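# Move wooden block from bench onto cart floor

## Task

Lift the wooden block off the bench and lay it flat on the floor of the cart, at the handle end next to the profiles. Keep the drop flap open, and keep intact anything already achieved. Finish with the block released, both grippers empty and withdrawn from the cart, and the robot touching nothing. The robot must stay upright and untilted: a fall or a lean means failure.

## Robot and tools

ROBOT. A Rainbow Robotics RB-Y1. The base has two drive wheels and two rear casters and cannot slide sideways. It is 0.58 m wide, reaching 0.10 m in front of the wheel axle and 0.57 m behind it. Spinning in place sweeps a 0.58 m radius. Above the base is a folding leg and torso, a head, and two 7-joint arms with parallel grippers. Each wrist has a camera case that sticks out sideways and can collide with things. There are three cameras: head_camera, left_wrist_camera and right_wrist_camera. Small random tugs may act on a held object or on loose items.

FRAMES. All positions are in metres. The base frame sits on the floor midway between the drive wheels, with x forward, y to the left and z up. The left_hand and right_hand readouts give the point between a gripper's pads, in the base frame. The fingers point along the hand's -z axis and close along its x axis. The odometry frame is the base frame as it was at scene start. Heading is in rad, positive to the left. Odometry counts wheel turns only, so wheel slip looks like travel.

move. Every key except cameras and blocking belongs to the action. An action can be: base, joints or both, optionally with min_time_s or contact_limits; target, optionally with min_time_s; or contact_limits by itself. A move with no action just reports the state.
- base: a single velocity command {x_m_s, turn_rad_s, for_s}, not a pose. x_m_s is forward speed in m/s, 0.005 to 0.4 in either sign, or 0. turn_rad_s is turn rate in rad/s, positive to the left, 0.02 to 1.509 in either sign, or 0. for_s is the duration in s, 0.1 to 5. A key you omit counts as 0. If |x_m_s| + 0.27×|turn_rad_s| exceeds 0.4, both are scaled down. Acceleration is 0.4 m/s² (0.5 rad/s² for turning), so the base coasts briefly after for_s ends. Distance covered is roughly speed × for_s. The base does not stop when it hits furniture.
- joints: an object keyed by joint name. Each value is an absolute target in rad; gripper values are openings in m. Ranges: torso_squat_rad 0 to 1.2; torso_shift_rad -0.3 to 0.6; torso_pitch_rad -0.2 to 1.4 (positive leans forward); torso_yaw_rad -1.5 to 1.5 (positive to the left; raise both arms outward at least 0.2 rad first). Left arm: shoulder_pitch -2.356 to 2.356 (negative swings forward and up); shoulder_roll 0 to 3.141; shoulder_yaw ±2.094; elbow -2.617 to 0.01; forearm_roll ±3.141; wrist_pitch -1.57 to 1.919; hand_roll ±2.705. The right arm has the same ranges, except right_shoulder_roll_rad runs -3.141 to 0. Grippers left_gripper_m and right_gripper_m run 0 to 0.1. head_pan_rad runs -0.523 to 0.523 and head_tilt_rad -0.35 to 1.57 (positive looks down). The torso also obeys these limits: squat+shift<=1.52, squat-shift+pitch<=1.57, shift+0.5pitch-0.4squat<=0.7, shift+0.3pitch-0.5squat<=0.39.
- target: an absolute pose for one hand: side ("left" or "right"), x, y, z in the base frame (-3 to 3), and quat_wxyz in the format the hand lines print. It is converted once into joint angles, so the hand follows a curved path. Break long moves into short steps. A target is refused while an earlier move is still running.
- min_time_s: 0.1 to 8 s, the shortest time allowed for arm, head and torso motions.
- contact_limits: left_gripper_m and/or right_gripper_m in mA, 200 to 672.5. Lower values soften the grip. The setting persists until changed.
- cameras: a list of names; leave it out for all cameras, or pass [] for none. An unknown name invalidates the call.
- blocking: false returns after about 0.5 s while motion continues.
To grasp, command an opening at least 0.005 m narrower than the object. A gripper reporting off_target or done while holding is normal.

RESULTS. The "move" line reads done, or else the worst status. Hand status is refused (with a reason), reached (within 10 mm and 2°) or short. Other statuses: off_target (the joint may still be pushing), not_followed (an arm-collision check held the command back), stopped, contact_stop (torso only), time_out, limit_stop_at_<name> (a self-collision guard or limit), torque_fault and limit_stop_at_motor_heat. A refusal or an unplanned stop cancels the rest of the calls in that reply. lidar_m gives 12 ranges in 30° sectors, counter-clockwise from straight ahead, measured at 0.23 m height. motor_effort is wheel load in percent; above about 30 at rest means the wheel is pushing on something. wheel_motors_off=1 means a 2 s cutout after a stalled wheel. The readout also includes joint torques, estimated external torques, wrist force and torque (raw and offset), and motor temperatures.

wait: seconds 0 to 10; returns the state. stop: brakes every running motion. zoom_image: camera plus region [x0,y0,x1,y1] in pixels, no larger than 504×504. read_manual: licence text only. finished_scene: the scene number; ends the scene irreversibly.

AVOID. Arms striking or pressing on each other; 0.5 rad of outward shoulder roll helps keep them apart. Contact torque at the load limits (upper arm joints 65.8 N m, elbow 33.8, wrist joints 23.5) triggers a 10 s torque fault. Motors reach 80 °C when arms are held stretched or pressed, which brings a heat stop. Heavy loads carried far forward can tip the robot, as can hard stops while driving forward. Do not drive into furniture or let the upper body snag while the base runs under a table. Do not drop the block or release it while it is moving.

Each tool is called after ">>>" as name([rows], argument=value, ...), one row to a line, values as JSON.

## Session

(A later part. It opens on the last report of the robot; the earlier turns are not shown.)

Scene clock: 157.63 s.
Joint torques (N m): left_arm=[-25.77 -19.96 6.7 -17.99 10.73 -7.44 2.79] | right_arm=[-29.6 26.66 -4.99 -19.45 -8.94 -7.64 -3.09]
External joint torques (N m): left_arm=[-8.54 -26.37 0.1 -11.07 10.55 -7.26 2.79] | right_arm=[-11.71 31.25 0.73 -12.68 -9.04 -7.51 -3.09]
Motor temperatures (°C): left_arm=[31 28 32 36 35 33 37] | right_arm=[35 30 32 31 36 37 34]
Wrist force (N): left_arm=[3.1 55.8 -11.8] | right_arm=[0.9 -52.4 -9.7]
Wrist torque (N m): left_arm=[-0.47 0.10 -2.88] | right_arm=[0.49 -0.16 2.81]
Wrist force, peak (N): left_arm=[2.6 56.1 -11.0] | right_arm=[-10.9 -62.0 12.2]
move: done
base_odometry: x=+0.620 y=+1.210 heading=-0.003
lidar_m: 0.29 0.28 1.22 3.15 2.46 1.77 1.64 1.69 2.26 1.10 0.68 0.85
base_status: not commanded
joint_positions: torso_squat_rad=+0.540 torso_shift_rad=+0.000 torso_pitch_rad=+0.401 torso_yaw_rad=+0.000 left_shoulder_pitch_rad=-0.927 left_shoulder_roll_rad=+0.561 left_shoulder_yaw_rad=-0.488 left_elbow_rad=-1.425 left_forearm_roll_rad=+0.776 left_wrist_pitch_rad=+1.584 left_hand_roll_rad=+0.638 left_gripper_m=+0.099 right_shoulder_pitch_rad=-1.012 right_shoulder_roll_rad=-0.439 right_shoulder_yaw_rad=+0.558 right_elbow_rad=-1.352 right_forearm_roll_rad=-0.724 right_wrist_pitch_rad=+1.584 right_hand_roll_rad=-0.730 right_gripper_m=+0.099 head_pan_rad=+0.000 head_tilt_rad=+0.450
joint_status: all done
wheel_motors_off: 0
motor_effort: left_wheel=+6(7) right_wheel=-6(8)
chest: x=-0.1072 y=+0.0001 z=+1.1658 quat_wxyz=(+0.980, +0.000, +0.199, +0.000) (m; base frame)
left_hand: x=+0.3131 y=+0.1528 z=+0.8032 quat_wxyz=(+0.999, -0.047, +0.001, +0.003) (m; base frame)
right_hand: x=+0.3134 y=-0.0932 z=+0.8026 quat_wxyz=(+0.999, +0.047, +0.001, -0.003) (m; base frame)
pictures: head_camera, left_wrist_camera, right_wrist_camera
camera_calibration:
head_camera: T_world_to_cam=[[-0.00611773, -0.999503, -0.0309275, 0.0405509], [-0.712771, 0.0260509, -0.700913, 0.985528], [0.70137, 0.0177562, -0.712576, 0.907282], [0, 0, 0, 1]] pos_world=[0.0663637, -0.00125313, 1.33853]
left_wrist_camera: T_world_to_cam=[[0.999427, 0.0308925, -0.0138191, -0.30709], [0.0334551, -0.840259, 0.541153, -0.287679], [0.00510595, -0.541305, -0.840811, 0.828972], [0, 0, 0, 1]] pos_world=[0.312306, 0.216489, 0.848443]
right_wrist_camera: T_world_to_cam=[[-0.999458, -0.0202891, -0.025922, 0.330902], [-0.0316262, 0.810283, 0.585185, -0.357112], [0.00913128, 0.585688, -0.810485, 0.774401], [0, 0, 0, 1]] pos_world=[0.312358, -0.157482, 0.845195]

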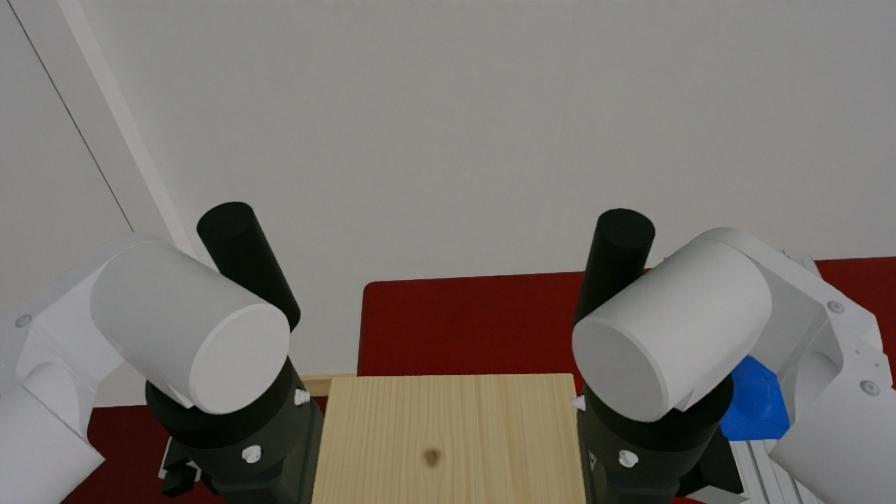

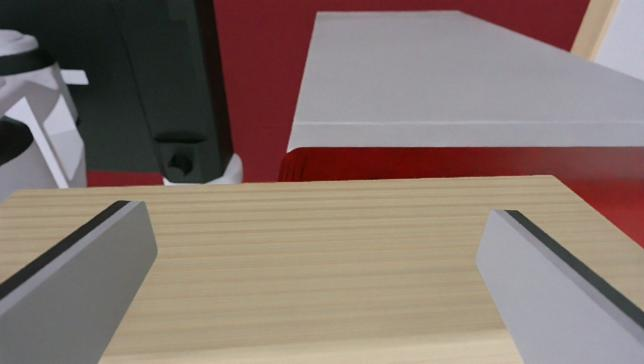

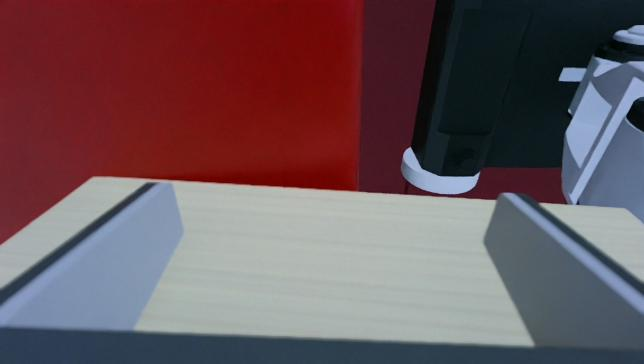

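>>> move(joints={"torso_squat_rad":0.48}, min_time_s=2)

Scene clock: 161.47 s.
Joint torques (N m): left_arm=[-25.69 -20.03 6.81 -17.87 10.63 -7.52 2.76] | right_arm=[-29.83 26.81 -5.39 -19.53 -9.07 -7.66 -3.08]
External joint torques (N m): left_arm=[-8.46 -26.44 0.21 -10.95 10.45 -7.34 2.76] | right_arm=[-11.94 31.39 0.33 -12.75 -9.17 -7.52 -3.08]
Motor temperatures (°C): left_arm=[31 28 32 36 35 33 38] | right_arm=[35 31 32 31 37 38 34]
Wrist force (N): left_arm=[2.6 55.5 -11.6] | right_arm=[0.9 -52.4 -9.2]
Wrist torque (N m): left_arm=[-0.43 0.04 -2.85] | right_arm=[0.49 -0.16 2.83]
Wrist force, peak (N): left_arm=[2.7 55.9 -11.8] | right_arm=[1.0 -53.1 -9.1]
move: done
base_odometry: x=+0.620 y=+1.210 heading=-0.003
lidar_m: 0.29 0.29 1.22 3.14 2.48 1.77 1.64 1.70 2.26 1.10 0.69 0.84
base_status: not commanded
joint_positions: torso_squat_rad=+0.480 torso_shift_rad=+0.000 torso_pitch_rad=+0.401 torso_yaw_rad=+0.000 left_shoulder_pitch_rad=-0.927 left_shoulder_roll_rad=+0.561 left_shoulder_yaw_rad=-0.488 left_elbow_rad=-1.425 left_forearm_roll_rad=+0.776 left_wrist_pitch_rad=+1.584 left_hand_roll_rad=+0.638 left_gripper_m=+0.099 right_shoulder_pitch_rad=-1.012 right_shoulder_roll_rad=-0.439 right_shoulder_yaw_rad=+0.558 right_elbow_rad=-1.352 right_forearm_roll_rad=-0.724 right_wrist_pitch_rad=+1.584 right_hand_roll_rad=-0.730 right_gripper_m=+0.099 head_pan_rad=+0.000 head_tilt_rad=+0.450
joint_status: all done
wheel_motors_off: 0
motor_effort: left_wheel=+6(7) right_wheel=-6(9)
chest: x=-0.1072 y=+0.0001 z=+1.1863 quat_wxyz=(+0.980, +0.000, +0.199, +0.000) (m; base frame)
left_hand: x=+0.3131 y=+0.1528 z=+0.8237 quat_wxyz=(+0.999, -0.047, +0.001, +0.003) (m; base frame)
right_hand: x=+0.3134 y=-0.0932 z=+0.8231 quat_wxyz=(+0.999, +0.047, +0.001, -0.003) (m; base frame)
pictures: head_camera, left_wrist_camera, right_wrist_camera
camera_calibration:
head_camera: T_world_to_cam=[[-0.00611801, -0.999503, -0.0309278, 0.041187], [-0.712785, 0.026051, -0.700898, 0.999887], [0.701356, 0.0177568, -0.71259, 0.921894], [0, 0, 0, 1]] pos_world=[0.0663818, -0.00125137, 1.35903]
left_wrist_camera: T_world_to_cam=[[0.999427, 0.0308837, -0.0138807, -0.306744], [0.0334812, -0.84027, 0.541133, -0.298743], [0.00504873, -0.541288, -0.840822, 0.846215], [0, 0, 0, 1]] pos_world=[0.312298, 0.216494, 0.868919]
right_wrist_camera: T_world_to_cam=[[-0.999459, -0.0203064, -0.0258902, 0.331406], [-0.0316217, 0.810282, 0.585187, -0.36911], [0.00909534, 0.585688, -0.810485, 0.791008], [0, 0, 0, 1]] pos_world=[0.31236, -0.157471, 0.865679]

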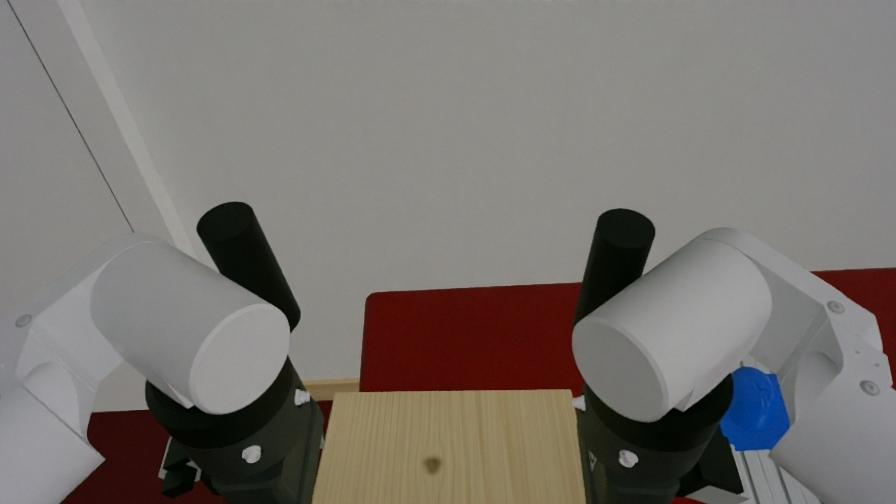

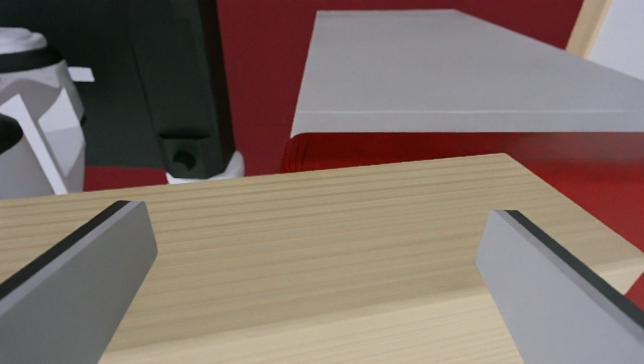

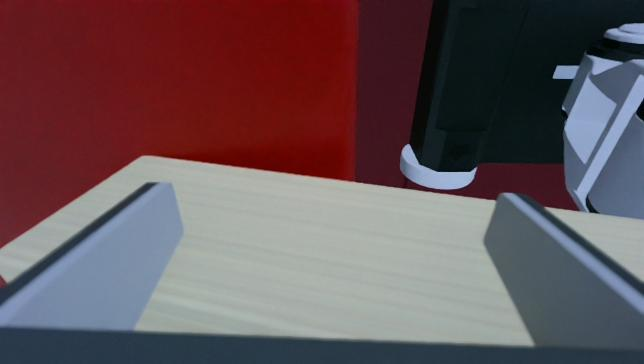

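>>> move(joints={"torso_squat_rad":0.6}, min_time_s=3, cameras=[])

>>> move(target={"side":"left","x":0.320,"y":0.155,"z":0.782,"quat_wxyz":[0.9981,-0.0523,0,-0.026]}, min_time_s=1, cameras=[])

>>> move(target={"side":"right","x":0.320,"y":-0.095,"z":0.782,"quat_wxyz":[0.9981,0.0523,0,0.026]}, min_time_s=1)

Scene clock: 167.30 s.
Joint torques (N m): left_arm=[-24.95 -20.87 7.18 -16.85 9.36 -10.5 2.75] | right_arm=[-29.71 25.7 -5.27 -17.79 -6.87 -11.09 -3.12]
External joint torques (N m): left_arm=[-7.68 -27.29 0.57 -9.94 9.19 -10.32 2.75] | right_arm=[-11.79 30.29 0.45 -11.02 -6.96 -10.96 -3.12]
Motor temperatures (°C): left_arm=[31 28 32 37 36 34 38] | right_arm=[35 31 32 32 37 38 34]
Wrist force (N): left_arm=[-7.9 58.3 11.4] | right_arm=[-14.3 -56.3 13.4]
Wrist torque (N m): left_arm=[-0.79 0.92 -2.80] | right_arm=[0.91 0.84 3.26]
Wrist force, peak (N): left_arm=[-8.0 58.6 11.5] | right_arm=[-14.5 -56.7 13.2]
move: done
base_odometry: x=+0.620 y=+1.210 heading=-0.003
lidar_m: 0.31 0.29 1.21 3.15 2.48 1.77 1.63 1.70 2.26 1.10 0.68 0.85
base_status: not commanded
joint_positions: torso_squat_rad=+0.600 torso_shift_rad=-0.001 torso_pitch_rad=+0.399 torso_yaw_rad=+0.000 left_shoulder_pitch_rad=-0.927 left_shoulder_roll_rad=+0.562 left_shoulder_yaw_rad=-0.488 left_elbow_rad=-1.425 left_forearm_roll_rad=+0.776 left_wrist_pitch_rad=+1.585 left_hand_roll_rad=+0.638 left_gripper_m=+0.099 right_shoulder_pitch_rad=-1.012 right_shoulder_roll_rad=-0.439 right_shoulder_yaw_rad=+0.558 right_elbow_rad=-1.352 right_forearm_roll_rad=-0.725 right_wrist_pitch_rad=+1.585 right_hand_roll_rad=-0.730 right_gripper_m=+0.099 head_pan_rad=+0.000 head_tilt_rad=+0.450
joint_status: all done
wheel_motors_off: 0
motor_effort: left_wheel=+9(10) right_wheel=-4(8)
chest: x=-0.1082 y=+0.0001 z=+1.1434 quat_wxyz=(+0.980, +0.000, +0.198, +0.000) (m; base frame)
left_hand: x=+0.3127 y=+0.1529 z=+0.7817 quat_wxyz=(+0.999, -0.047, +0.000, +0.002) (m; base frame)
right_hand: x=+0.3128 y=-0.0931 z=+0.7810 quat_wxyz=(+0.999, +0.047, +0.001, -0.003) (m; base frame)
pictures: none
No camera images: "cameras" was empty.

Scene clock: 168.63 s.
Joint torques (N m): left_arm=[-23.71 -8.2 4.35 -13.45 5.45 -4.9 -1.76] | right_arm=[-26.49 19.26 -4.4 -16.61 -5.63 -5.14 1.44]
External joint torques (N m): left_arm=[-6.14 -14.96 -2.31 -6.62 5.27 -4.71 -1.76] | right_arm=[-8.58 23.81 1.32 -9.82 -5.72 -5 1.44]
Motor temperatures (°C): left_arm=[31 28 32 37 36 34 38] | right_arm=[35 31 32 32 37 38 34]
Wrist force (N): left_arm=[-3.4 29.1 -4.6] | right_arm=[-1.0 -34.5 0.0]
Wrist torque (N m): left_arm=[-0.53 0.05 1.61] | right_arm=[0.58 -0.23 -2.04]
Wrist force, peak (N): left_arm=[-7.8 57.8 11.6] | right_arm=[-14.7 -56.5 14.3]
move: done
base_odometry: x=+0.620 y=+1.210 heading=-0.003
lidar_m: 0.30 0.28 1.22 3.15 2.48 1.75 1.62 1.68 2.26 1.11 0.69 0.85
base_status: not commanded
joint_positions: torso_squat_rad=+0.600 torso_shift_rad=+0.000 torso_pitch_rad=+0.400 torso_yaw_rad=+0.000 left_shoulder_pitch_rad=-0.945 left_shoulder_roll_rad=+0.570 left_shoulder_yaw_rad=-0.488 left_elbow_rad=-1.387 left_forearm_roll_rad=+0.794 left_wrist_pitch_rad=+1.568 left_hand_roll_rad=+0.564 left_gripper_m=+0.099 right_shoulder_pitch_rad=-1.013 right_shoulder_roll_rad=-0.437 right_shoulder_yaw_rad=+0.558 right_elbow_rad=-1.353 right_forearm_roll_rad=-0.725 right_wrist_pitch_rad=+1.583 right_hand_roll_rad=-0.731 right_gripper_m=+0.099 head_pan_rad=+0.000 head_tilt_rad=+0.450
joint_status: all done
wheel_motors_off: 0
motor_effort: left_wheel=+10(11) right_wheel=-4(6)
chest: x=-0.1077 y=+0.0001 z=+1.1433 quat_wxyz=(+0.980, +0.000, +0.198, +0.000) (m; base frame)
left_hand: x=+0.3200 y=+0.1581 z=+0.7812 quat_wxyz=(+0.999, -0.049, -0.001, -0.023) (m; base frame)
left_hand_status: reached (checked arc, planned for 1.0 s): 3 mm and 0.5 deg off.
right_hand: x=+0.3133 y=-0.0916 z=+0.7810 quat_wxyz=(+0.999, +0.048, +0.001, -0.003) (m; base frame)
pictures: none
No camera images: "cameras" was empty.

Scene clock: 169.97 s.
Joint torques (N m): left_arm=[-21.85 -6.61 4.65 -13.08 4.4 -3.77 -1.54] | right_arm=[-27.36 2.28 -6.41 -12.54 -2.54 -3.56 1.07]
External joint torques (N m): left_arm=[-4.28 -13.36 -2.01 -6.25 4.22 -3.57 -1.54] | right_arm=[-9.19 7.2 -0.62 -5.85 -2.63 -3.41 1.07]
Motor temperatures (°C): left_arm=[31 28 32 37 36 34 38] | right_arm=[35 31 32 32 37 38 34]
Wrist force (N): left_arm=[-1.4 23.0 -5.4] | right_arm=[-5.6 -16.4 -8.4]
Wrist torque (N m): left_arm=[-0.55 0.10 1.22] | right_arm=[0.18 0.06 -0.96]
Wrist force, peak (N): left_arm=[-3.6 30.3 -5.4] | right_arm=[-1.8 -36.0 -0.9]
move: done
base_odometry: x=+0.620 y=+1.210 heading=-0.003
lidar_m: 0.30 0.28 1.23 3.14 2.48 1.76 1.64 1.69 2.28 1.11 0.68 0.84
base_status: not commanded
joint_positions: torso_squat_rad=+0.600 torso_shift_rad=+0.000 torso_pitch_rad=+0.400 torso_yaw_rad=+0.000 left_shoulder_pitch_rad=-0.946 left_shoulder_roll_rad=+0.570 left_shoulder_yaw_rad=-0.488 left_elbow_rad=-1.387 left_forearm_roll_rad=+0.794 left_wrist_pitch_rad=+1.568 left_hand_roll_rad=+0.564 left_gripper_m=+0.099 right_shoulder_pitch_rad=-1.028 right_shoulder_roll_rad=-0.449 right_shoulder_yaw_rad=+0.558 right_elbow_rad=-1.324 right_forearm_roll_rad=-0.745 right_wrist_pitch_rad=+1.568 right_hand_roll_rad=-0.659 right_gripper_m=+0.099 head_pan_rad=+0.000 head_tilt_rad=+0.450
joint_status: all done
wheel_motors_off: 0
motor_effort: left_wheel=+10(10) right_wheel=-4(6)
chest: x=-0.1076 y=+0.0001 z=+1.1432 quat_wxyz=(+0.980, +0.000, +0.199, +0.000) (m; base frame)
left_hand: x=+0.3201 y=+0.1577 z=+0.7812 quat_wxyz=(+0.999, -0.050, -0.001, -0.023) (m; base frame)
right_hand: x=+0.3194 y=-0.0970 z=+0.7810 quat_wxyz=(+0.998, +0.050, +0.000, +0.023) (m; base frame)
right_hand_status: reached (checked arc, planned for 1.0 s): 2 mm and 0.4 deg off.
pictures: head_camera, left_wrist_camera, right_wrist_camera
camera_calibration:
head_camera: T_world_to_cam=[[-0.00601017, -0.999502, -0.0309673, 0.0399048], [-0.712194, 0.0260169, -0.7015, 0.970119], [0.701957, 0.0178386, -0.711996, 0.890906], [0, 0, 0, 1]] pos_world=[0.0657753, -0.00124705, 1.3161]
left_wrist_camera: T_world_to_cam=[[0.999782, -0.0194421, -0.00758393, -0.311635], [-0.0121729, -0.838486, 0.544788, -0.260397], [-0.0169508, -0.544577, -0.83854, 0.818922], [0, 0, 0, 1]] pos_world=[0.322279, 0.221568, 0.826196]
right_wrist_camera: T_world_to_cam=[[-0.996833, -0.0728757, -0.0318394, 0.334944], [-0.0775952, 0.803545, 0.590164, -0.331098], [-0.0174243, 0.590766, -0.806655, 0.76503], [0, 0, 0, 1]] pos_world=[0.321522, -0.161492, 0.823182]

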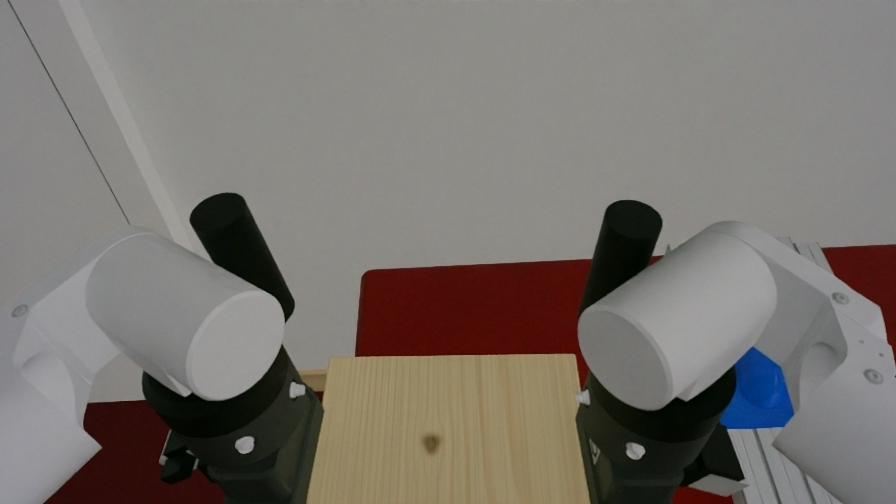

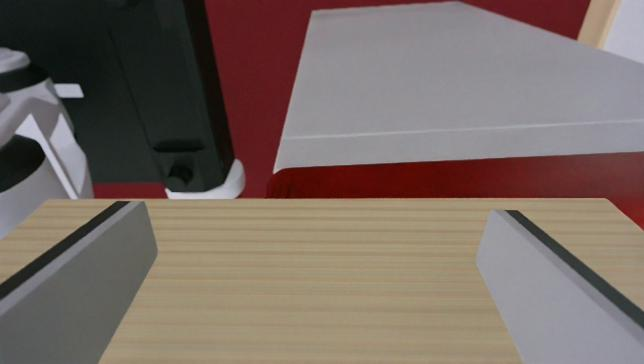

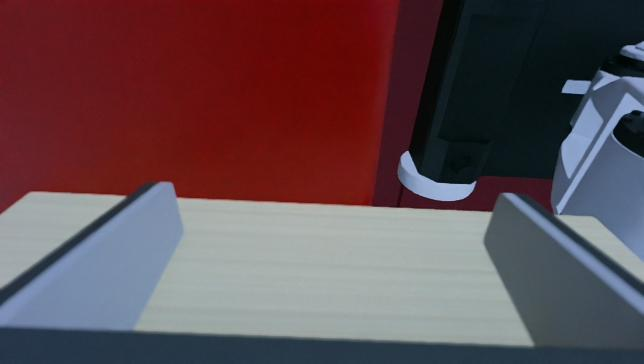

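>>> move(target={"side":"left","x":0.320,"y":0.148,"z":0.782,"quat_wxyz":[0.9985,-0.0523,0,-0.013]}, min_time_s=1, cameras=[])

>>> move(target={"side":"right","x":0.320,"y":-0.087,"z":0.782,"quat_wxyz":[0.9985,0.0523,0,0.013]}, min_time_s=1, cameras=[])

Scene clock: 173.87 s.
Joint torques (N m): left_arm=[-23.5 -16.32 1.85 -15.2 7.25 -4.82 -1.9] | right_arm=[-27.1 10.38 -6 -15.93 -4.36 -4.36 1.2]
External joint torques (N m): left_arm=[-5.83 -22.84 -4.73 -8.31 7.06 -4.63 -1.9] | right_arm=[-8.93 15.33 -0.2 -9.24 -4.45 -4.22 1.2]
Motor temperatures (°C): left_arm=[32 28 32 37 36 33 38] | right_arm=[35 31 32 32 37 38 34]
Wrist force (N): left_arm=[0.4 39.5 -1.1] | right_arm=[-4.8 -29.1 -5.5]
Wrist torque (N m): left_arm=[-0.73 -0.09 2.23] | right_arm=[0.46 -0.04 -1.67]
Wrist force, peak (N): left_arm=[0.2 40.0 -0.3] | right_arm=[-4.8 -29.6 -5.5]
move: done
base_odometry: x=+0.620 y=+1.210 heading=-0.003
lidar_m: 0.31 0.28 1.23 3.14 2.46 1.75 1.64 1.68 2.26 1.10 0.68 0.84
base_status: not commanded
joint_positions: torso_squat_rad=+0.600 torso_shift_rad=+0.000 torso_pitch_rad=+0.400 torso_yaw_rad=+0.000 left_shoulder_pitch_rad=-0.952 left_shoulder_roll_rad=+0.556 left_shoulder_yaw_rad=-0.489 left_elbow_rad=-1.382 left_forearm_roll_rad=+0.785 left_wrist_pitch_rad=+1.573 left_hand_roll_rad=+0.595 left_gripper_m=+0.099 right_shoulder_pitch_rad=-1.028 right_shoulder_roll_rad=-0.451 right_shoulder_yaw_rad=+0.558 right_elbow_rad=-1.323 right_forearm_roll_rad=-0.745 right_wrist_pitch_rad=+1.568 right_hand_roll_rad=-0.659 right_gripper_m=+0.099 head_pan_rad=+0.000 head_tilt_rad=+0.450
joint_status: all done
wheel_motors_off: 0
motor_effort: left_wheel=+10(11) right_wheel=-4(6)
chest: x=-0.1076 y=+0.0001 z=+1.1432 quat_wxyz=(+0.980, +0.000, +0.199, +0.000) (m; base frame)
left_hand: x=+0.3204 y=+0.1524 z=+0.7816 quat_wxyz=(+0.999, -0.049, +0.000, -0.010) (m; base frame)
left_hand_status: reached (checked arc, planned for 1.0 s): 4 mm and 0.5 deg off.
right_hand: x=+0.3198 y=-0.0984 z=+0.7808 quat_wxyz=(+0.999, +0.049, +0.000, +0.023) (m; base frame)
pictures: none
No camera images: "cameras" was empty.

Scene clock: 175.20 s.
Joint torques (N m): left_arm=[-23.88 -18.17 1.68 -17.63 8.77 -6.18 -2.49] | right_arm=[-30.2 28.91 -0.95 -20.14 -7.95 -7.99 2.12]
External joint torques (N m): left_arm=[-6.21 -24.7 -4.9 -10.75 8.59 -6 -2.48] | right_arm=[-11.91 33.66 4.75 -13.42 -8.04 -7.86 2.12]
Motor temperatures (°C): left_arm=[32 28 32 37 36 33 38] | right_arm=[35 31 32 32 37 38 34]
Wrist force (N): left_arm=[0.6 46.4 -1.6] | right_arm=[-8.3 -53.1 6.3]
Wrist torque (N m): left_arm=[-0.69 -0.09 2.60] | right_arm=[1.10 -0.68 -2.33]
Wrist force, peak (N): left_arm=[0.2 47.2 -2.3] | right_arm=[-8.5 -53.6 7.2]
move: done
base_odometry: x=+0.620 y=+1.210 heading=-0.003
lidar_m: 0.30 0.29 1.23 3.15 2.48 1.75 1.63 1.69 2.26 1.11 0.69 0.85
base_status: not commanded
joint_positions: torso_squat_rad=+0.600 torso_shift_rad=+0.000 torso_pitch_rad=+0.400 torso_yaw_rad=+0.000 left_shoulder_pitch_rad=-0.952 left_shoulder_roll_rad=+0.556 left_shoulder_yaw_rad=-0.489 left_elbow_rad=-1.381 left_forearm_roll_rad=+0.784 left_wrist_pitch_rad=+1.574 left_hand_roll_rad=+0.595 left_gripper_m=+0.099 right_shoulder_pitch_rad=-1.037 right_shoulder_roll_rad=-0.436 right_shoulder_yaw_rad=+0.558 right_elbow_rad=-1.308 right_forearm_roll_rad=-0.735 right_wrist_pitch_rad=+1.571 right_hand_roll_rad=-0.689 right_gripper_m=+0.099 head_pan_rad=+0.000 head_tilt_rad=+0.450
joint_status: all done
wheel_motors_off: 0
motor_effort: left_wheel=+9(10) right_wheel=-3(6)
chest: x=-0.1076 y=+0.0001 z=+1.1433 quat_wxyz=(+0.980, +0.000, +0.199, +0.000) (m; base frame)
left_hand: x=+0.3204 y=+0.1529 z=+0.7814 quat_wxyz=(+0.999, -0.049, +0.000, -0.010) (m; base frame)
right_hand: x=+0.3205 y=-0.0938 z=+0.7807 quat_wxyz=(+0.999, +0.047, +0.001, +0.009) (m; base frame)
right_hand_status: reached (checked arc, planned for 1.0 s): 7 mm and 0.8 deg off.
pictures: none
No camera images: "cameras" was empty.

>>> move(target={"side":"left","x":0.320,"y":0.147,"z":0.782,"quat_wxyz":[0.9986,-0.0523,0,-0.005]}, min_time_s=1, cameras=[])

>>> move(target={"side":"right","x":0.320,"y":-0.087,"z":0.782,"quat_wxyz":[0.9986,0.0523,0,0.006]}, min_time_s=1, cameras=[])

Scene clock: 178.03 s.
Joint torques (N m): left_arm=[-23.46 -19.54 3.36 -17.46 8.4 -6.36 -2.26] | right_arm=[-30.33 28.43 -0.29 -20.06 -8.06 -7.86 2.15]
External joint torques (N m): left_arm=[-5.79 -26.02 -3.19 -10.56 8.22 -6.17 -2.25] | right_arm=[-12.04 33.18 5.4 -13.34 -8.16 -7.72 2.15]
Motor temperatures (°C): left_arm=[32 28 32 37 36 34 38] | right_arm=[36 31 32 32 37 38 34]
Wrist force (N): left_arm=[-1.5 46.3 0.1] | right_arm=[-7.0 -51.9 6.0]
Wrist torque (N m): left_arm=[-0.77 -0.19 2.54] | right_arm=[1.05 -0.55 -2.63]
Wrist force, peak (N): left_arm=[0.0 47.3 -1.9] | right_arm=[-8.7 -53.5 7.1]
move: done
base_odometry: x=+0.620 y=+1.210 heading=-0.003
lidar_m: 0.30 0.28 1.22 3.15 2.47 1.76 1.64 1.68 2.28 1.10 0.67 0.85
base_status: not commanded
joint_positions: torso_squat_rad=+0.600 torso_shift_rad=+0.000 torso_pitch_rad=+0.400 torso_yaw_rad=+0.000 left_shoulder_pitch_rad=-0.952 left_shoulder_roll_rad=+0.553 left_shoulder_yaw_rad=-0.487 left_elbow_rad=-1.381 left_forearm_roll_rad=+0.780 left_wrist_pitch_rad=+1.575 left_hand_roll_rad=+0.612 left_gripper_m=+0.099 right_shoulder_pitch_rad=-1.037 right_shoulder_roll_rad=-0.436 right_shoulder_yaw_rad=+0.558 right_elbow_rad=-1.308 right_forearm_roll_rad=-0.735 right_wrist_pitch_rad=+1.571 right_hand_roll_rad=-0.689 right_gripper_m=+0.099 head_pan_rad=+0.000 head_tilt_rad=+0.450
joint_status: all done
wheel_motors_off: 0
motor_effort: left_wheel=+9(10) right_wheel=-5(6)
chest: x=-0.1077 y=+0.0001 z=+1.1433 quat_wxyz=(+0.980, +0.000, +0.199, +0.000) (m; base frame)
left_hand: x=+0.3204 y=+0.1520 z=+0.7813 quat_wxyz=(+0.999, -0.048, +0.001, -0.002) (m; base frame)
left_hand_status: reached (checked arc, planned for 1.0 s): 5 mm and 0.6 deg off.
right_hand: x=+0.3205 y=-0.0938 z=+0.7807 quat_wxyz=(+0.999, +0.047, +0.001, +0.009) (m; base frame)
pictures: none
No camera images: "cameras" was empty.

Scene clock: 179.37 s.
Joint torques (N m): left_arm=[-23.49 -19.47 3.41 -17.46 10.16 -6.05 0.09] | right_arm=[-28.53 28.22 -7.49 -18.21 -7.62 -10.32 -2.73]
External joint torques (N m): left_arm=[-5.83 -25.95 -3.14 -10.56 9.98 -5.86 0.09] | right_arm=[-10.24 32.94 -1.81 -11.48 -7.71 -10.18 -2.73]
Motor temperatures (°C): left_arm=[32 28 32 37 36 34 38] | right_arm=[36 31 32 32 37 38 34]
Wrist force (N): left_arm=[6.8 50.0 -1.8] | right_arm=[-14.0 -58.9 8.4]
Wrist torque (N m): left_arm=[-0.78 0.02 -0.26] | right_arm=[1.12 -0.01 2.56]
Wrist force, peak (N): left_arm=[6.1 51.1 -2.8] | right_arm=[-14.3 -59.2 8.5]
move: done
base_odometry: x=+0.620 y=+1.210 heading=-0.003
lidar_m: 0.31 0.27 1.22 3.13 2.47 1.77 1.64 1.69 2.26 1.11 0.68 0.86
base_status: not commanded
joint_positions: torso_squat_rad=+0.600 torso_shift_rad=+0.000 torso_pitch_rad=+0.400 torso_yaw_rad=+0.000 left_shoulder_pitch_rad=-0.952 left_shoulder_roll_rad=+0.553 left_shoulder_yaw_rad=-0.487 left_elbow_rad=-1.381 left_forearm_roll_rad=+0.779 left_wrist_pitch_rad=+1.575 left_hand_roll_rad=+0.611 left_gripper_m=+0.099 right_shoulder_pitch_rad=-1.037 right_shoulder_roll_rad=-0.433 right_shoulder_yaw_rad=+0.558 right_elbow_rad=-1.307 right_forearm_roll_rad=-0.732 right_wrist_pitch_rad=+1.572 right_hand_roll_rad=-0.700 right_gripper_m=+0.099 head_pan_rad=+0.000 head_tilt_rad=+0.450
joint_status: all done
wheel_motors_off: 0
motor_effort: left_wheel=+9(11) right_wheel=-5(6)
chest: x=-0.1077 y=+0.0001 z=+1.1433 quat_wxyz=(+0.980, +0.000, +0.199, +0.000) (m; base frame)
left_hand: x=+0.3205 y=+0.1521 z=+0.7814 quat_wxyz=(+0.999, -0.048, +0.000, -0.002) (m; base frame)
right_hand: x=+0.3203 y=-0.0934 z=+0.7804 quat_wxyz=(+0.999, +0.047, +0.001, +0.003) (m; base frame)
right_hand_status: reached (checked arc, planned for 1.0 s): 7 mm and 0.7 deg off.
pictures: none
No camera images: "cameras" was empty.

>>> move(target={"side":"right","x":0.320,"y":-0.087,"z":0.782,"quat_wxyz":[0.9986,0.0523,0,0.0095]}, min_time_s=1, cameras=[])

Scene clock: 181.47 s.
Joint torques (N m): left_arm=[-23.4 -19.59 3.65 -17.4 9.99 -6.12 -0.28] | right_arm=[-30.88 25.57 -2.27 -19.85 -8.53 -9.87 0.22]
External joint torques (N m): left_arm=[-5.74 -26.07 -2.9 -10.5 9.81 -5.94 -0.28] | right_arm=[-12.59 30.3 3.41 -13.12 -8.62 -9.73 0.22]
Motor temperatures (°C): left_arm=[32 28 32 37 36 34 38] | right_arm=[36 31 32 32 37 38 34]
Wrist force (N): left_arm=[0.6 48.7 -1.4] | right_arm=[-8.6 -57.2 8.5]
Wrist torque (N m): left_arm=[-0.77 -0.72 0.69] | right_arm=[1.12 0.37 -0.17]
Wrist force, peak (N): left_arm=[7.2 50.8 -2.1] | right_arm=[-14.1 -59.2 8.1]
move: done
base_odometry: x=+0.620 y=+1.210 heading=-0.003
lidar_m: 0.30 0.28 1.21 3.12 2.47 1.76 1.64 1.69 2.27 1.10 0.68 0.86
base_status: not commanded
joint_positions: torso_squat_rad=+0.600 torso_shift_rad=+0.000 torso_pitch_rad=+0.400 torso_yaw_rad=+0.000 left_shoulder_pitch_rad=-0.952 left_shoulder_roll_rad=+0.553 left_shoulder_yaw_rad=-0.487 left_elbow_rad=-1.381 left_forearm_roll_rad=+0.779 left_wrist_pitch_rad=+1.575 left_hand_roll_rad=+0.611 left_gripper_m=+0.099 right_shoulder_pitch_rad=-1.037 right_shoulder_roll_rad=-0.433 right_shoulder_yaw_rad=+0.558 right_elbow_rad=-1.306 right_forearm_roll_rad=-0.733 right_wrist_pitch_rad=+1.571 right_hand_roll_rad=-0.695 right_gripper_m=+0.099 head_pan_rad=+0.000 head_tilt_rad=+0.450
joint_status: all done
wheel_motors_off: 0
motor_effort: left_wheel=+9(10) right_wheel=-4(7)
chest: x=-0.1077 y=+0.0001 z=+1.1433 quat_wxyz=(+0.980, +0.000, +0.199, +0.000) (m; base frame)
left_hand: x=+0.3205 y=+0.1521 z=+0.7814 quat_wxyz=(+0.999, -0.048, +0.000, -0.002) (m; base frame)
right_hand: x=+0.3203 y=-0.0934 z=+0.7803 quat_wxyz=(+0.999, +0.047, +0.001, +0.006) (m; base frame)
right_hand_status: reached (checked arc, planned for 1.0 s): 7 mm and 0.8 deg off.
pictures: none
No camera images: "cameras" was empty.

Balanced now. Lift.

>>> move(joints={"torso_squat_rad":0.53}, min_time_s=3)

Scene clock: 185.33 s.
Joint torques (N m): left_arm=[-26.62 -19.83 4.23 -19.06 10.21 -6.14 -0.46] | right_arm=[-31.8 24.59 -4.5 -21.82 -7.87 -7.92 0.23]
External joint torques (N m): left_arm=[-8.99 -26.31 -2.31 -12.15 10.03 -5.96 -0.46] | right_arm=[-13.53 29.3 1.17 -15.09 -7.96 -7.79 0.23]
Motor temperatures (°C): left_arm=[32 29 32 37 36 34 38] | right_arm=[36 31 32 33 37 39 34]
Wrist force (N): left_arm=[3.4 51.7 -13.8] | right_arm=[-2.6 -48.2 -13.2]
Wrist torque (N m): left_arm=[-0.64 -0.48 0.53] | right_arm=[0.66 0.74 -0.24]
Wrist force, peak (N): left_arm=[2.8 51.9 -13.5] | right_arm=[-8.3 -57.8 8.5]
move: done
base_odometry: x=+0.620 y=+1.210 heading=-0.003
lidar_m: 0.29 0.29 1.22 3.14 2.47 1.77 1.65 1.68 2.26 1.09 0.68 0.85
base_status: not commanded
joint_positions: torso_squat_rad=+0.530 torso_shift_rad=+0.000 torso_pitch_rad=+0.401 torso_yaw_rad=+0.000 left_shoulder_pitch_rad=-0.951 left_shoulder_roll_rad=+0.553 left_shoulder_yaw_rad=-0.487 left_elbow_rad=-1.381 left_forearm_roll_rad=+0.779 left_wrist_pitch_rad=+1.575 left_hand_roll_rad=+0.611 left_gripper_m=+0.099 right_shoulder_pitch_rad=-1.037 right_shoulder_roll_rad=-0.433 right_shoulder_yaw_rad=+0.559 right_elbow_rad=-1.306 right_forearm_roll_rad=-0.733 right_wrist_pitch_rad=+1.571 right_hand_roll_rad=-0.695 right_gripper_m=+0.099 head_pan_rad=+0.000 head_tilt_rad=+0.450
joint_status: all done
wheel_motors_off: 0
motor_effort: left_wheel=+8(10) right_wheel=-5(6)
chest: x=-0.1071 y=+0.0001 z=+1.1694 quat_wxyz=(+0.980, +0.000, +0.199, +0.000) (m; base frame)
left_hand: x=+0.3203 y=+0.1524 z=+0.8066 quat_wxyz=(+0.999, -0.048, +0.001, -0.002) (m; base frame)
right_hand: x=+0.3202 y=-0.0932 z=+0.8056 quat_wxyz=(+0.999, +0.047, +0.002, +0.006) (m; base frame)
pictures: head_camera, left_wrist_camera, right_wrist_camera
camera_calibration:
head_camera: T_world_to_cam=[[-0.00612381, -0.999503, -0.0309216, 0.0406584], [-0.712939, 0.0260469, -0.700743, 0.987876], [0.7012, 0.017754, -0.712744, 0.909909], [0, 0, 0, 1]] pos_world=[0.0665154, -0.00124743, 1.34204]
left_wrist_camera: T_world_to_cam=[[0.999653, 0.0223168, -0.0140045, -0.312829], [0.026345, -0.840121, 0.541759, -0.288338], [0.000324823, -0.54194, -0.840417, 0.832812], [0, 0, 0, 1]] pos_world=[0.320046, 0.216077, 0.851738]
right_wrist_camera: T_world_to_cam=[[-0.998967, -0.0379092, -0.0250577, 0.335269], [-0.0454019, 0.809394, 0.585509, -0.354648], [-0.0019146, 0.586041, -0.810279, 0.78019], [0, 0, 0, 1]] pos_world=[0.320315, -0.157465, 0.848222]

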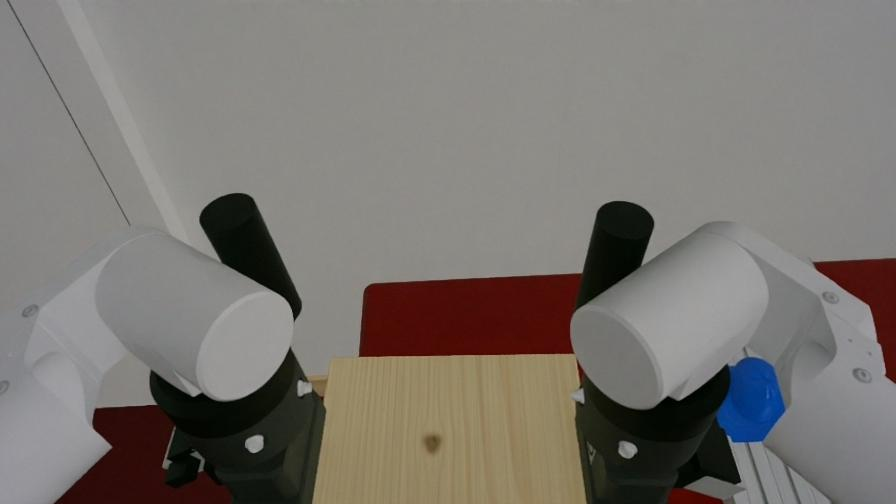

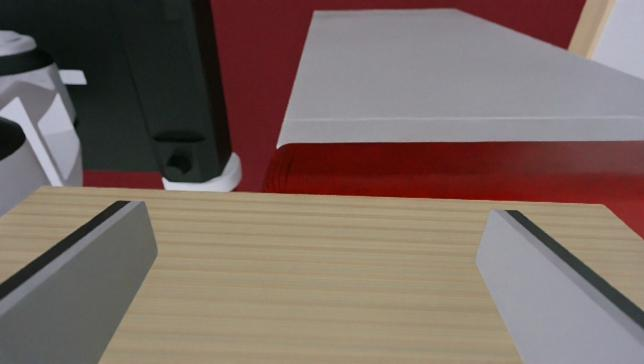

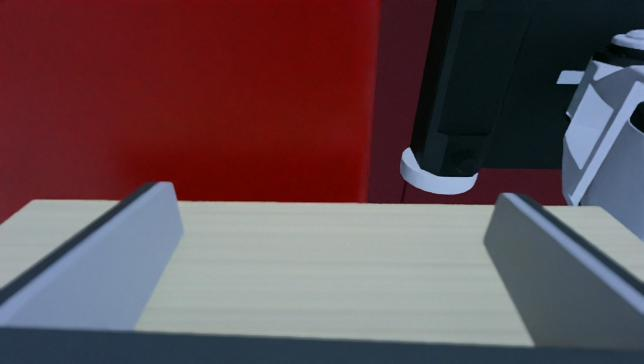

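>>> move(joints={"torso_squat_rad":0.6}, min_time_s=3, cameras=[])

>>> move(target={"side":"left","x":0.32,"y":0.156,"z":0.782,"quat_wxyz":[0.9986,-0.0523,0,-0.005]}, min_time_s=1, cameras=[])

>>> move(target={"side":"left","x":0.32,"y":0.20,"z":0.79,"quat_wxyz":[0.9986,-0.0523,0,-0.005]}, min_time_s=1, cameras=[])

>>> move(target={"side":"right","x":0.32,"y":-0.15,"z":0.79,"quat_wxyz":[0.9986,0.0523,0,0.0095]}, min_time_s=1)

Scene clock: 214.10 s.
Joint torques (N m): left_arm=[-24.92 -21.14 4.17 -18.52 10.28 -6.54 -0.45] | right_arm=[-30.38 24.61 -5.06 -20.92 -7.99 -8.37 0.27]
External joint torques (N m): left_arm=[-7.25 -27.63 -2.38 -11.62 10.1 -6.36 -0.45] | right_arm=[-12.08 29.33 0.62 -14.19 -8.09 -8.23 0.27]
Motor temperatures (°C): left_arm=[32 29 32 38 37 34 37] | right_arm=[36 32 32 35 38 39 34]
Wrist force (N): left_arm=[-1.0 52.5 2.9] | right_arm=[-5.6 -52.1 5.0]
Wrist torque (N m): left_arm=[-0.79 -0.80 0.60] | right_arm=[1.01 0.55 -0.56]
Wrist force, peak (N): left_arm=[3.3 52.0 -13.9] | right_arm=[-5.6 -52.8 5.3]
move: done
base_odometry: x=+0.620 y=+1.210 heading=-0.003
lidar_m: 0.32 0.30 1.21 3.16 2.46 1.77 1.63 1.69 2.25 1.09 0.68 0.85
base_status: not commanded
joint_positions: torso_squat_rad=+0.600 torso_shift_rad=+0.000 torso_pitch_rad=+0.399 torso_yaw_rad=+0.000 left_shoulder_pitch_rad=-0.952 left_shoulder_roll_rad=+0.553 left_shoulder_yaw_rad=-0.487 left_elbow_rad=-1.381 left_forearm_roll_rad=+0.779 left_wrist_pitch_rad=+1.575 left_hand_roll_rad=+0.611 left_gripper_m=+0.099 right_shoulder_pitch_rad=-1.037 right_shoulder_roll_rad=-0.433 right_shoulder_yaw_rad=+0.559 right_elbow_rad=-1.306 right_forearm_roll_rad=-0.733 right_wrist_pitch_rad=+1.571 right_hand_roll_rad=-0.695 right_gripper_m=+0.099 head_pan_rad=+0.000 head_tilt_rad=+0.450
joint_status: all done
wheel_motors_off: 0
motor_effort: left_wheel=+8(10) right_wheel=-6(8)
chest: x=-0.1078 y=+0.0001 z=+1.1433 quat_wxyz=(+0.980, +0.000, +0.198, +0.000) (m; base frame)
left_hand: x=+0.3203 y=+0.1524 z=+0.7814 quat_wxyz=(+0.999, -0.048, +0.000, -0.002) (m; base frame)
right_hand: x=+0.3201 y=-0.0931 z=+0.7804 quat_wxyz=(+0.999, +0.047, +0.001, +0.006) (m; base frame)
pictures: none
No camera images: "cameras" was empty.

Scene clock: 215.43 s.
Joint torques (N m): left_arm=[-19.94 -6.16 6.34 -14.02 5.21 -3.47 -1.53] | right_arm=[-26.4 15.57 -4.91 -15.85 -5.39 -4.33 0.87]
External joint torques (N m): left_arm=[-2.39 -12.91 -0.27 -7.16 5.02 -3.28 -1.53] | right_arm=[-8.1 20.24 0.77 -9.11 -5.48 -4.19 0.87]
Motor temperatures (°C): left_arm=[32 29 32 38 37 34 37] | right_arm=[36 32 32 35 38 39 34]
Wrist force (N): left_arm=[2.1 24.6 -7.8] | right_arm=[-2.4 -29.7 -2.1]
Wrist torque (N m): left_arm=[-0.46 0.15 1.36] | right_arm=[0.56 -0.38 -1.21]
Wrist force, peak (N): left_arm=[-1.1 53.1 1.2] | right_arm=[-6.0 -52.6 5.0]
move: done
base_odometry: x=+0.620 y=+1.210 heading=-0.003
lidar_m: 0.30 0.28 1.23 3.16 2.46 1.77 1.64 1.69 2.26 1.10 0.69 0.84
base_status: not commanded
joint_positions: torso_squat_rad=+0.600 torso_shift_rad=+0.000 torso_pitch_rad=+0.400 torso_yaw_rad=+0.000 left_shoulder_pitch_rad=-0.942 left_shoulder_roll_rad=+0.567 left_shoulder_yaw_rad=-0.479 left_elbow_rad=-1.387 left_forearm_roll_rad=+0.789 left_wrist_pitch_rad=+1.572 left_hand_roll_rad=+0.597 left_gripper_m=+0.099 right_shoulder_pitch_rad=-1.038 right_shoulder_roll_rad=-0.431 right_shoulder_yaw_rad=+0.559 right_elbow_rad=-1.307 right_forearm_roll_rad=-0.734 right_wrist_pitch_rad=+1.570 right_hand_roll_rad=-0.695 right_gripper_m=+0.099 head_pan_rad=+0.000 head_tilt_rad=+0.450
joint_status: all done
wheel_motors_off: 0
motor_effort: left_wheel=+8(9) right_wheel=-5(7)
chest: x=-0.1076 y=+0.0001 z=+1.1433 quat_wxyz=(+0.980, +0.000, +0.199, +0.000) (m; base frame)
left_hand: x=+0.3202 y=+0.1585 z=+0.7813 quat_wxyz=(+0.999, -0.050, +0.001, -0.003) (m; base frame)
left_hand_status: reached (checked arc, planned for 1.0 s): 3 mm and 0.3 deg off.
right_hand: x=+0.3203 y=-0.0911 z=+0.7808 quat_wxyz=(+0.999, +0.049, +0.001, +0.007) (m; base frame)
pictures: none
No camera images: "cameras" was empty.

Scene clock: 216.77 s.
Joint torques (N m): left_arm=[-15.06 7.42 9.02 -7.04 0.42 -0.18 -0.33] | right_arm=[-22.51 2.54 -4.97 -10.24 -1.78 -1.33 0.33]
External joint torques (N m): left_arm=[1.88 -1.07 1.96 -0.47 0.22 0.01 -0.33] | right_arm=[-4.2 7.13 0.7 -3.47 -1.87 -1.19 0.33]
Motor temperatures (°C): left_arm=[32 29 32 38 37 34 37] | right_arm=[36 32 32 34 38 39 34]
Wrist force (N): left_arm=[1.2 2.1 -7.7] | right_arm=[-0.3 -7.4 -4.7]
Wrist torque (N m): left_arm=[-0.36 0.26 0.07] | right_arm=[0.01 -0.01 -0.21]
Wrist force, peak (N): left_arm=[7.0 23.7 -9.5] | right_arm=[-3.1 -29.9 -2.1]
move: done
base_odometry: x=+0.620 y=+1.210 heading=-0.003
lidar_m: 0.29 0.28 1.22 3.15 2.46 1.76 1.64 1.70 2.26 1.11 0.68 0.86
base_status: not commanded
joint_positions: torso_squat_rad=+0.600 torso_shift_rad=+0.000 torso_pitch_rad=+0.400 torso_yaw_rad=+0.000 left_shoulder_pitch_rad=-0.896 left_shoulder_roll_rad=+0.656 left_shoulder_yaw_rad=-0.424 left_elbow_rad=-1.426 left_forearm_roll_rad=+0.846 left_wrist_pitch_rad=+1.579 left_hand_roll_rad=+0.528 left_gripper_m=+0.099 right_shoulder_pitch_rad=-1.039 right_shoulder_roll_rad=-0.428 right_shoulder_yaw_rad=+0.559 right_elbow_rad=-1.308 right_forearm_roll_rad=-0.735 right_wrist_pitch_rad=+1.569 right_hand_roll_rad=-0.695 right_gripper_m=+0.099 head_pan_rad=+0.000 head_tilt_rad=+0.450
joint_status: all done
wheel_motors_off: 0
motor_effort: left_wheel=+7(9) right_wheel=-4(7)
chest: x=-0.1075 y=+0.0001 z=+1.1432 quat_wxyz=(+0.980, +0.000, +0.199, +0.000) (m; base frame)
left_hand: x=+0.3201 y=+0.1999 z=+0.7900 quat_wxyz=(+0.999, -0.052, +0.000, -0.005) (m; base frame)
left_hand_status: reached (checked arc, planned for 1.0 s): 0 mm and 0.0 deg off.
right_hand: x=+0.3200 y=-0.0884 z=+0.7814 quat_wxyz=(+0.999, +0.051, +0.000, +0.008) (m; base frame)
pictures: none
No camera images: "cameras" was empty.

Scene clock: 218.10 s.
Joint torques (N m): left_arm=[-14.85 7.28 9.19 -6.66 0.32 -0.08 -0.26] | right_arm=[-16.57 -8.06 -7.59 -7.57 -0.3 0 0.21]
External joint torques (N m): left_arm=[2.09 -1.21 2.13 -0.09 0.12 0.1 -0.26] | right_arm=[0.8 -1.09 -1.28 -1.12 -0.37 0.14 0.21]
Motor temperatures (°C): left_arm=[32 29 32 38 37 34 37] | right_arm=[36 32 32 34 38 39 34]
Wrist force (N): left_arm=[1.0 2.8 -7.2] | right_arm=[-0.4 0.3 -5.4]
Wrist torque (N m): left_arm=[-0.43 0.19 0.11] | right_arm=[-0.06 0.06 -0.08]
Wrist force, peak (N): left_arm=[1.1 2.3 -8.4] | right_arm=[-0.8 -7.8 -5.3]
move: done
base_odometry: x=+0.620 y=+1.210 heading=-0.003
lidar_m: 0.30 0.28 1.22 3.15 2.46 1.76 1.64 1.69 2.27 1.10 0.68 0.86
base_status: not commanded
joint_positions: torso_squat_rad=+0.600 torso_shift_rad=+0.000 torso_pitch_rad=+0.400 torso_yaw_rad=+0.000 left_shoulder_pitch_rad=-0.895 left_shoulder_roll_rad=+0.656 left_shoulder_yaw_rad=-0.424 left_elbow_rad=-1.426 left_forearm_roll_rad=+0.846 left_wrist_pitch_rad=+1.579 left_hand_roll_rad=+0.528 left_gripper_m=+0.099 right_shoulder_pitch_rad=-0.959 right_shoulder_roll_rad=-0.567 right_shoulder_yaw_rad=+0.489 right_elbow_rad=-1.409 right_forearm_roll_rad=-0.802 right_wrist_pitch_rad=+1.591 right_hand_roll_rad=-0.614 right_gripper_m=+0.099 head_pan_rad=+0.000 head_tilt_rad=+0.450
joint_status: all done
wheel_motors_off: 0
motor_effort: left_wheel=+7(8) right_wheel=-6(8)
chest: x=-0.1075 y=+0.0001 z=+1.1432 quat_wxyz=(+0.980, +0.000, +0.199, +0.000) (m; base frame)
left_hand: x=+0.3201 y=+0.2000 z=+0.7900 quat_wxyz=(+0.999, -0.052, +0.000, -0.005) (m; base frame)
right_hand: x=+0.3200 y=-0.1498 z=+0.7900 quat_wxyz=(+0.999, +0.052, +0.000, +0.010) (m; base frame)
right_hand_status: reached (checked arc, planned for 1.0 s): 0 mm and 0.1 deg off.
pictures: head_camera, left_wrist_camera, right_wrist_camera
camera_calibration:
head_camera: T_world_to_cam=[[-0.00607284, -0.999503, -0.0309479, 0.0398709], [-0.712287, 0.0260456, -0.701405, 0.970061], [0.701862, 0.0177843, -0.712091, 0.890934], [0, 0, 0, 1]] pos_world=[0.0658913, -0.00125935, 1.31606]
left_wrist_camera: T_world_to_cam=[[0.999815, 0.0157882, -0.0109964, -0.315088], [0.0192334, -0.835431, 0.549258, -0.243956], [-0.000514969, -0.549368, -0.83558, 0.84261], [0, 0, 0, 1]] pos_world=[0.320156, 0.264069, 0.834598]
right_wrist_camera: T_world_to_cam=[[-0.998515, -0.04565, -0.0297145, 0.334946], [-0.0543739, 0.803159, 0.593278, -0.303901], [-0.00321764, 0.594013, -0.804449, 0.797678], [0, 0, 0, 1]] pos_world=[0.320491, -0.21446, 0.831941]

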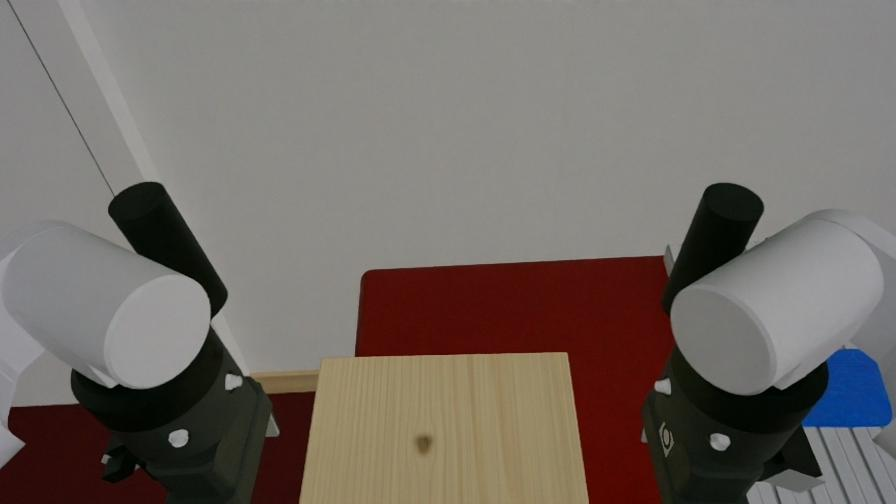

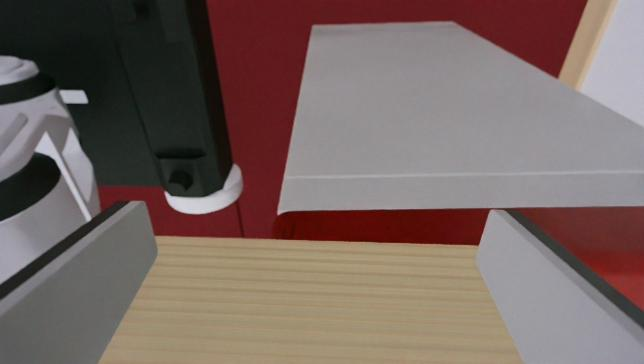

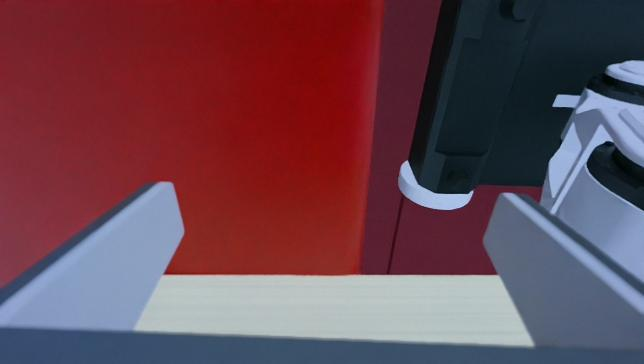

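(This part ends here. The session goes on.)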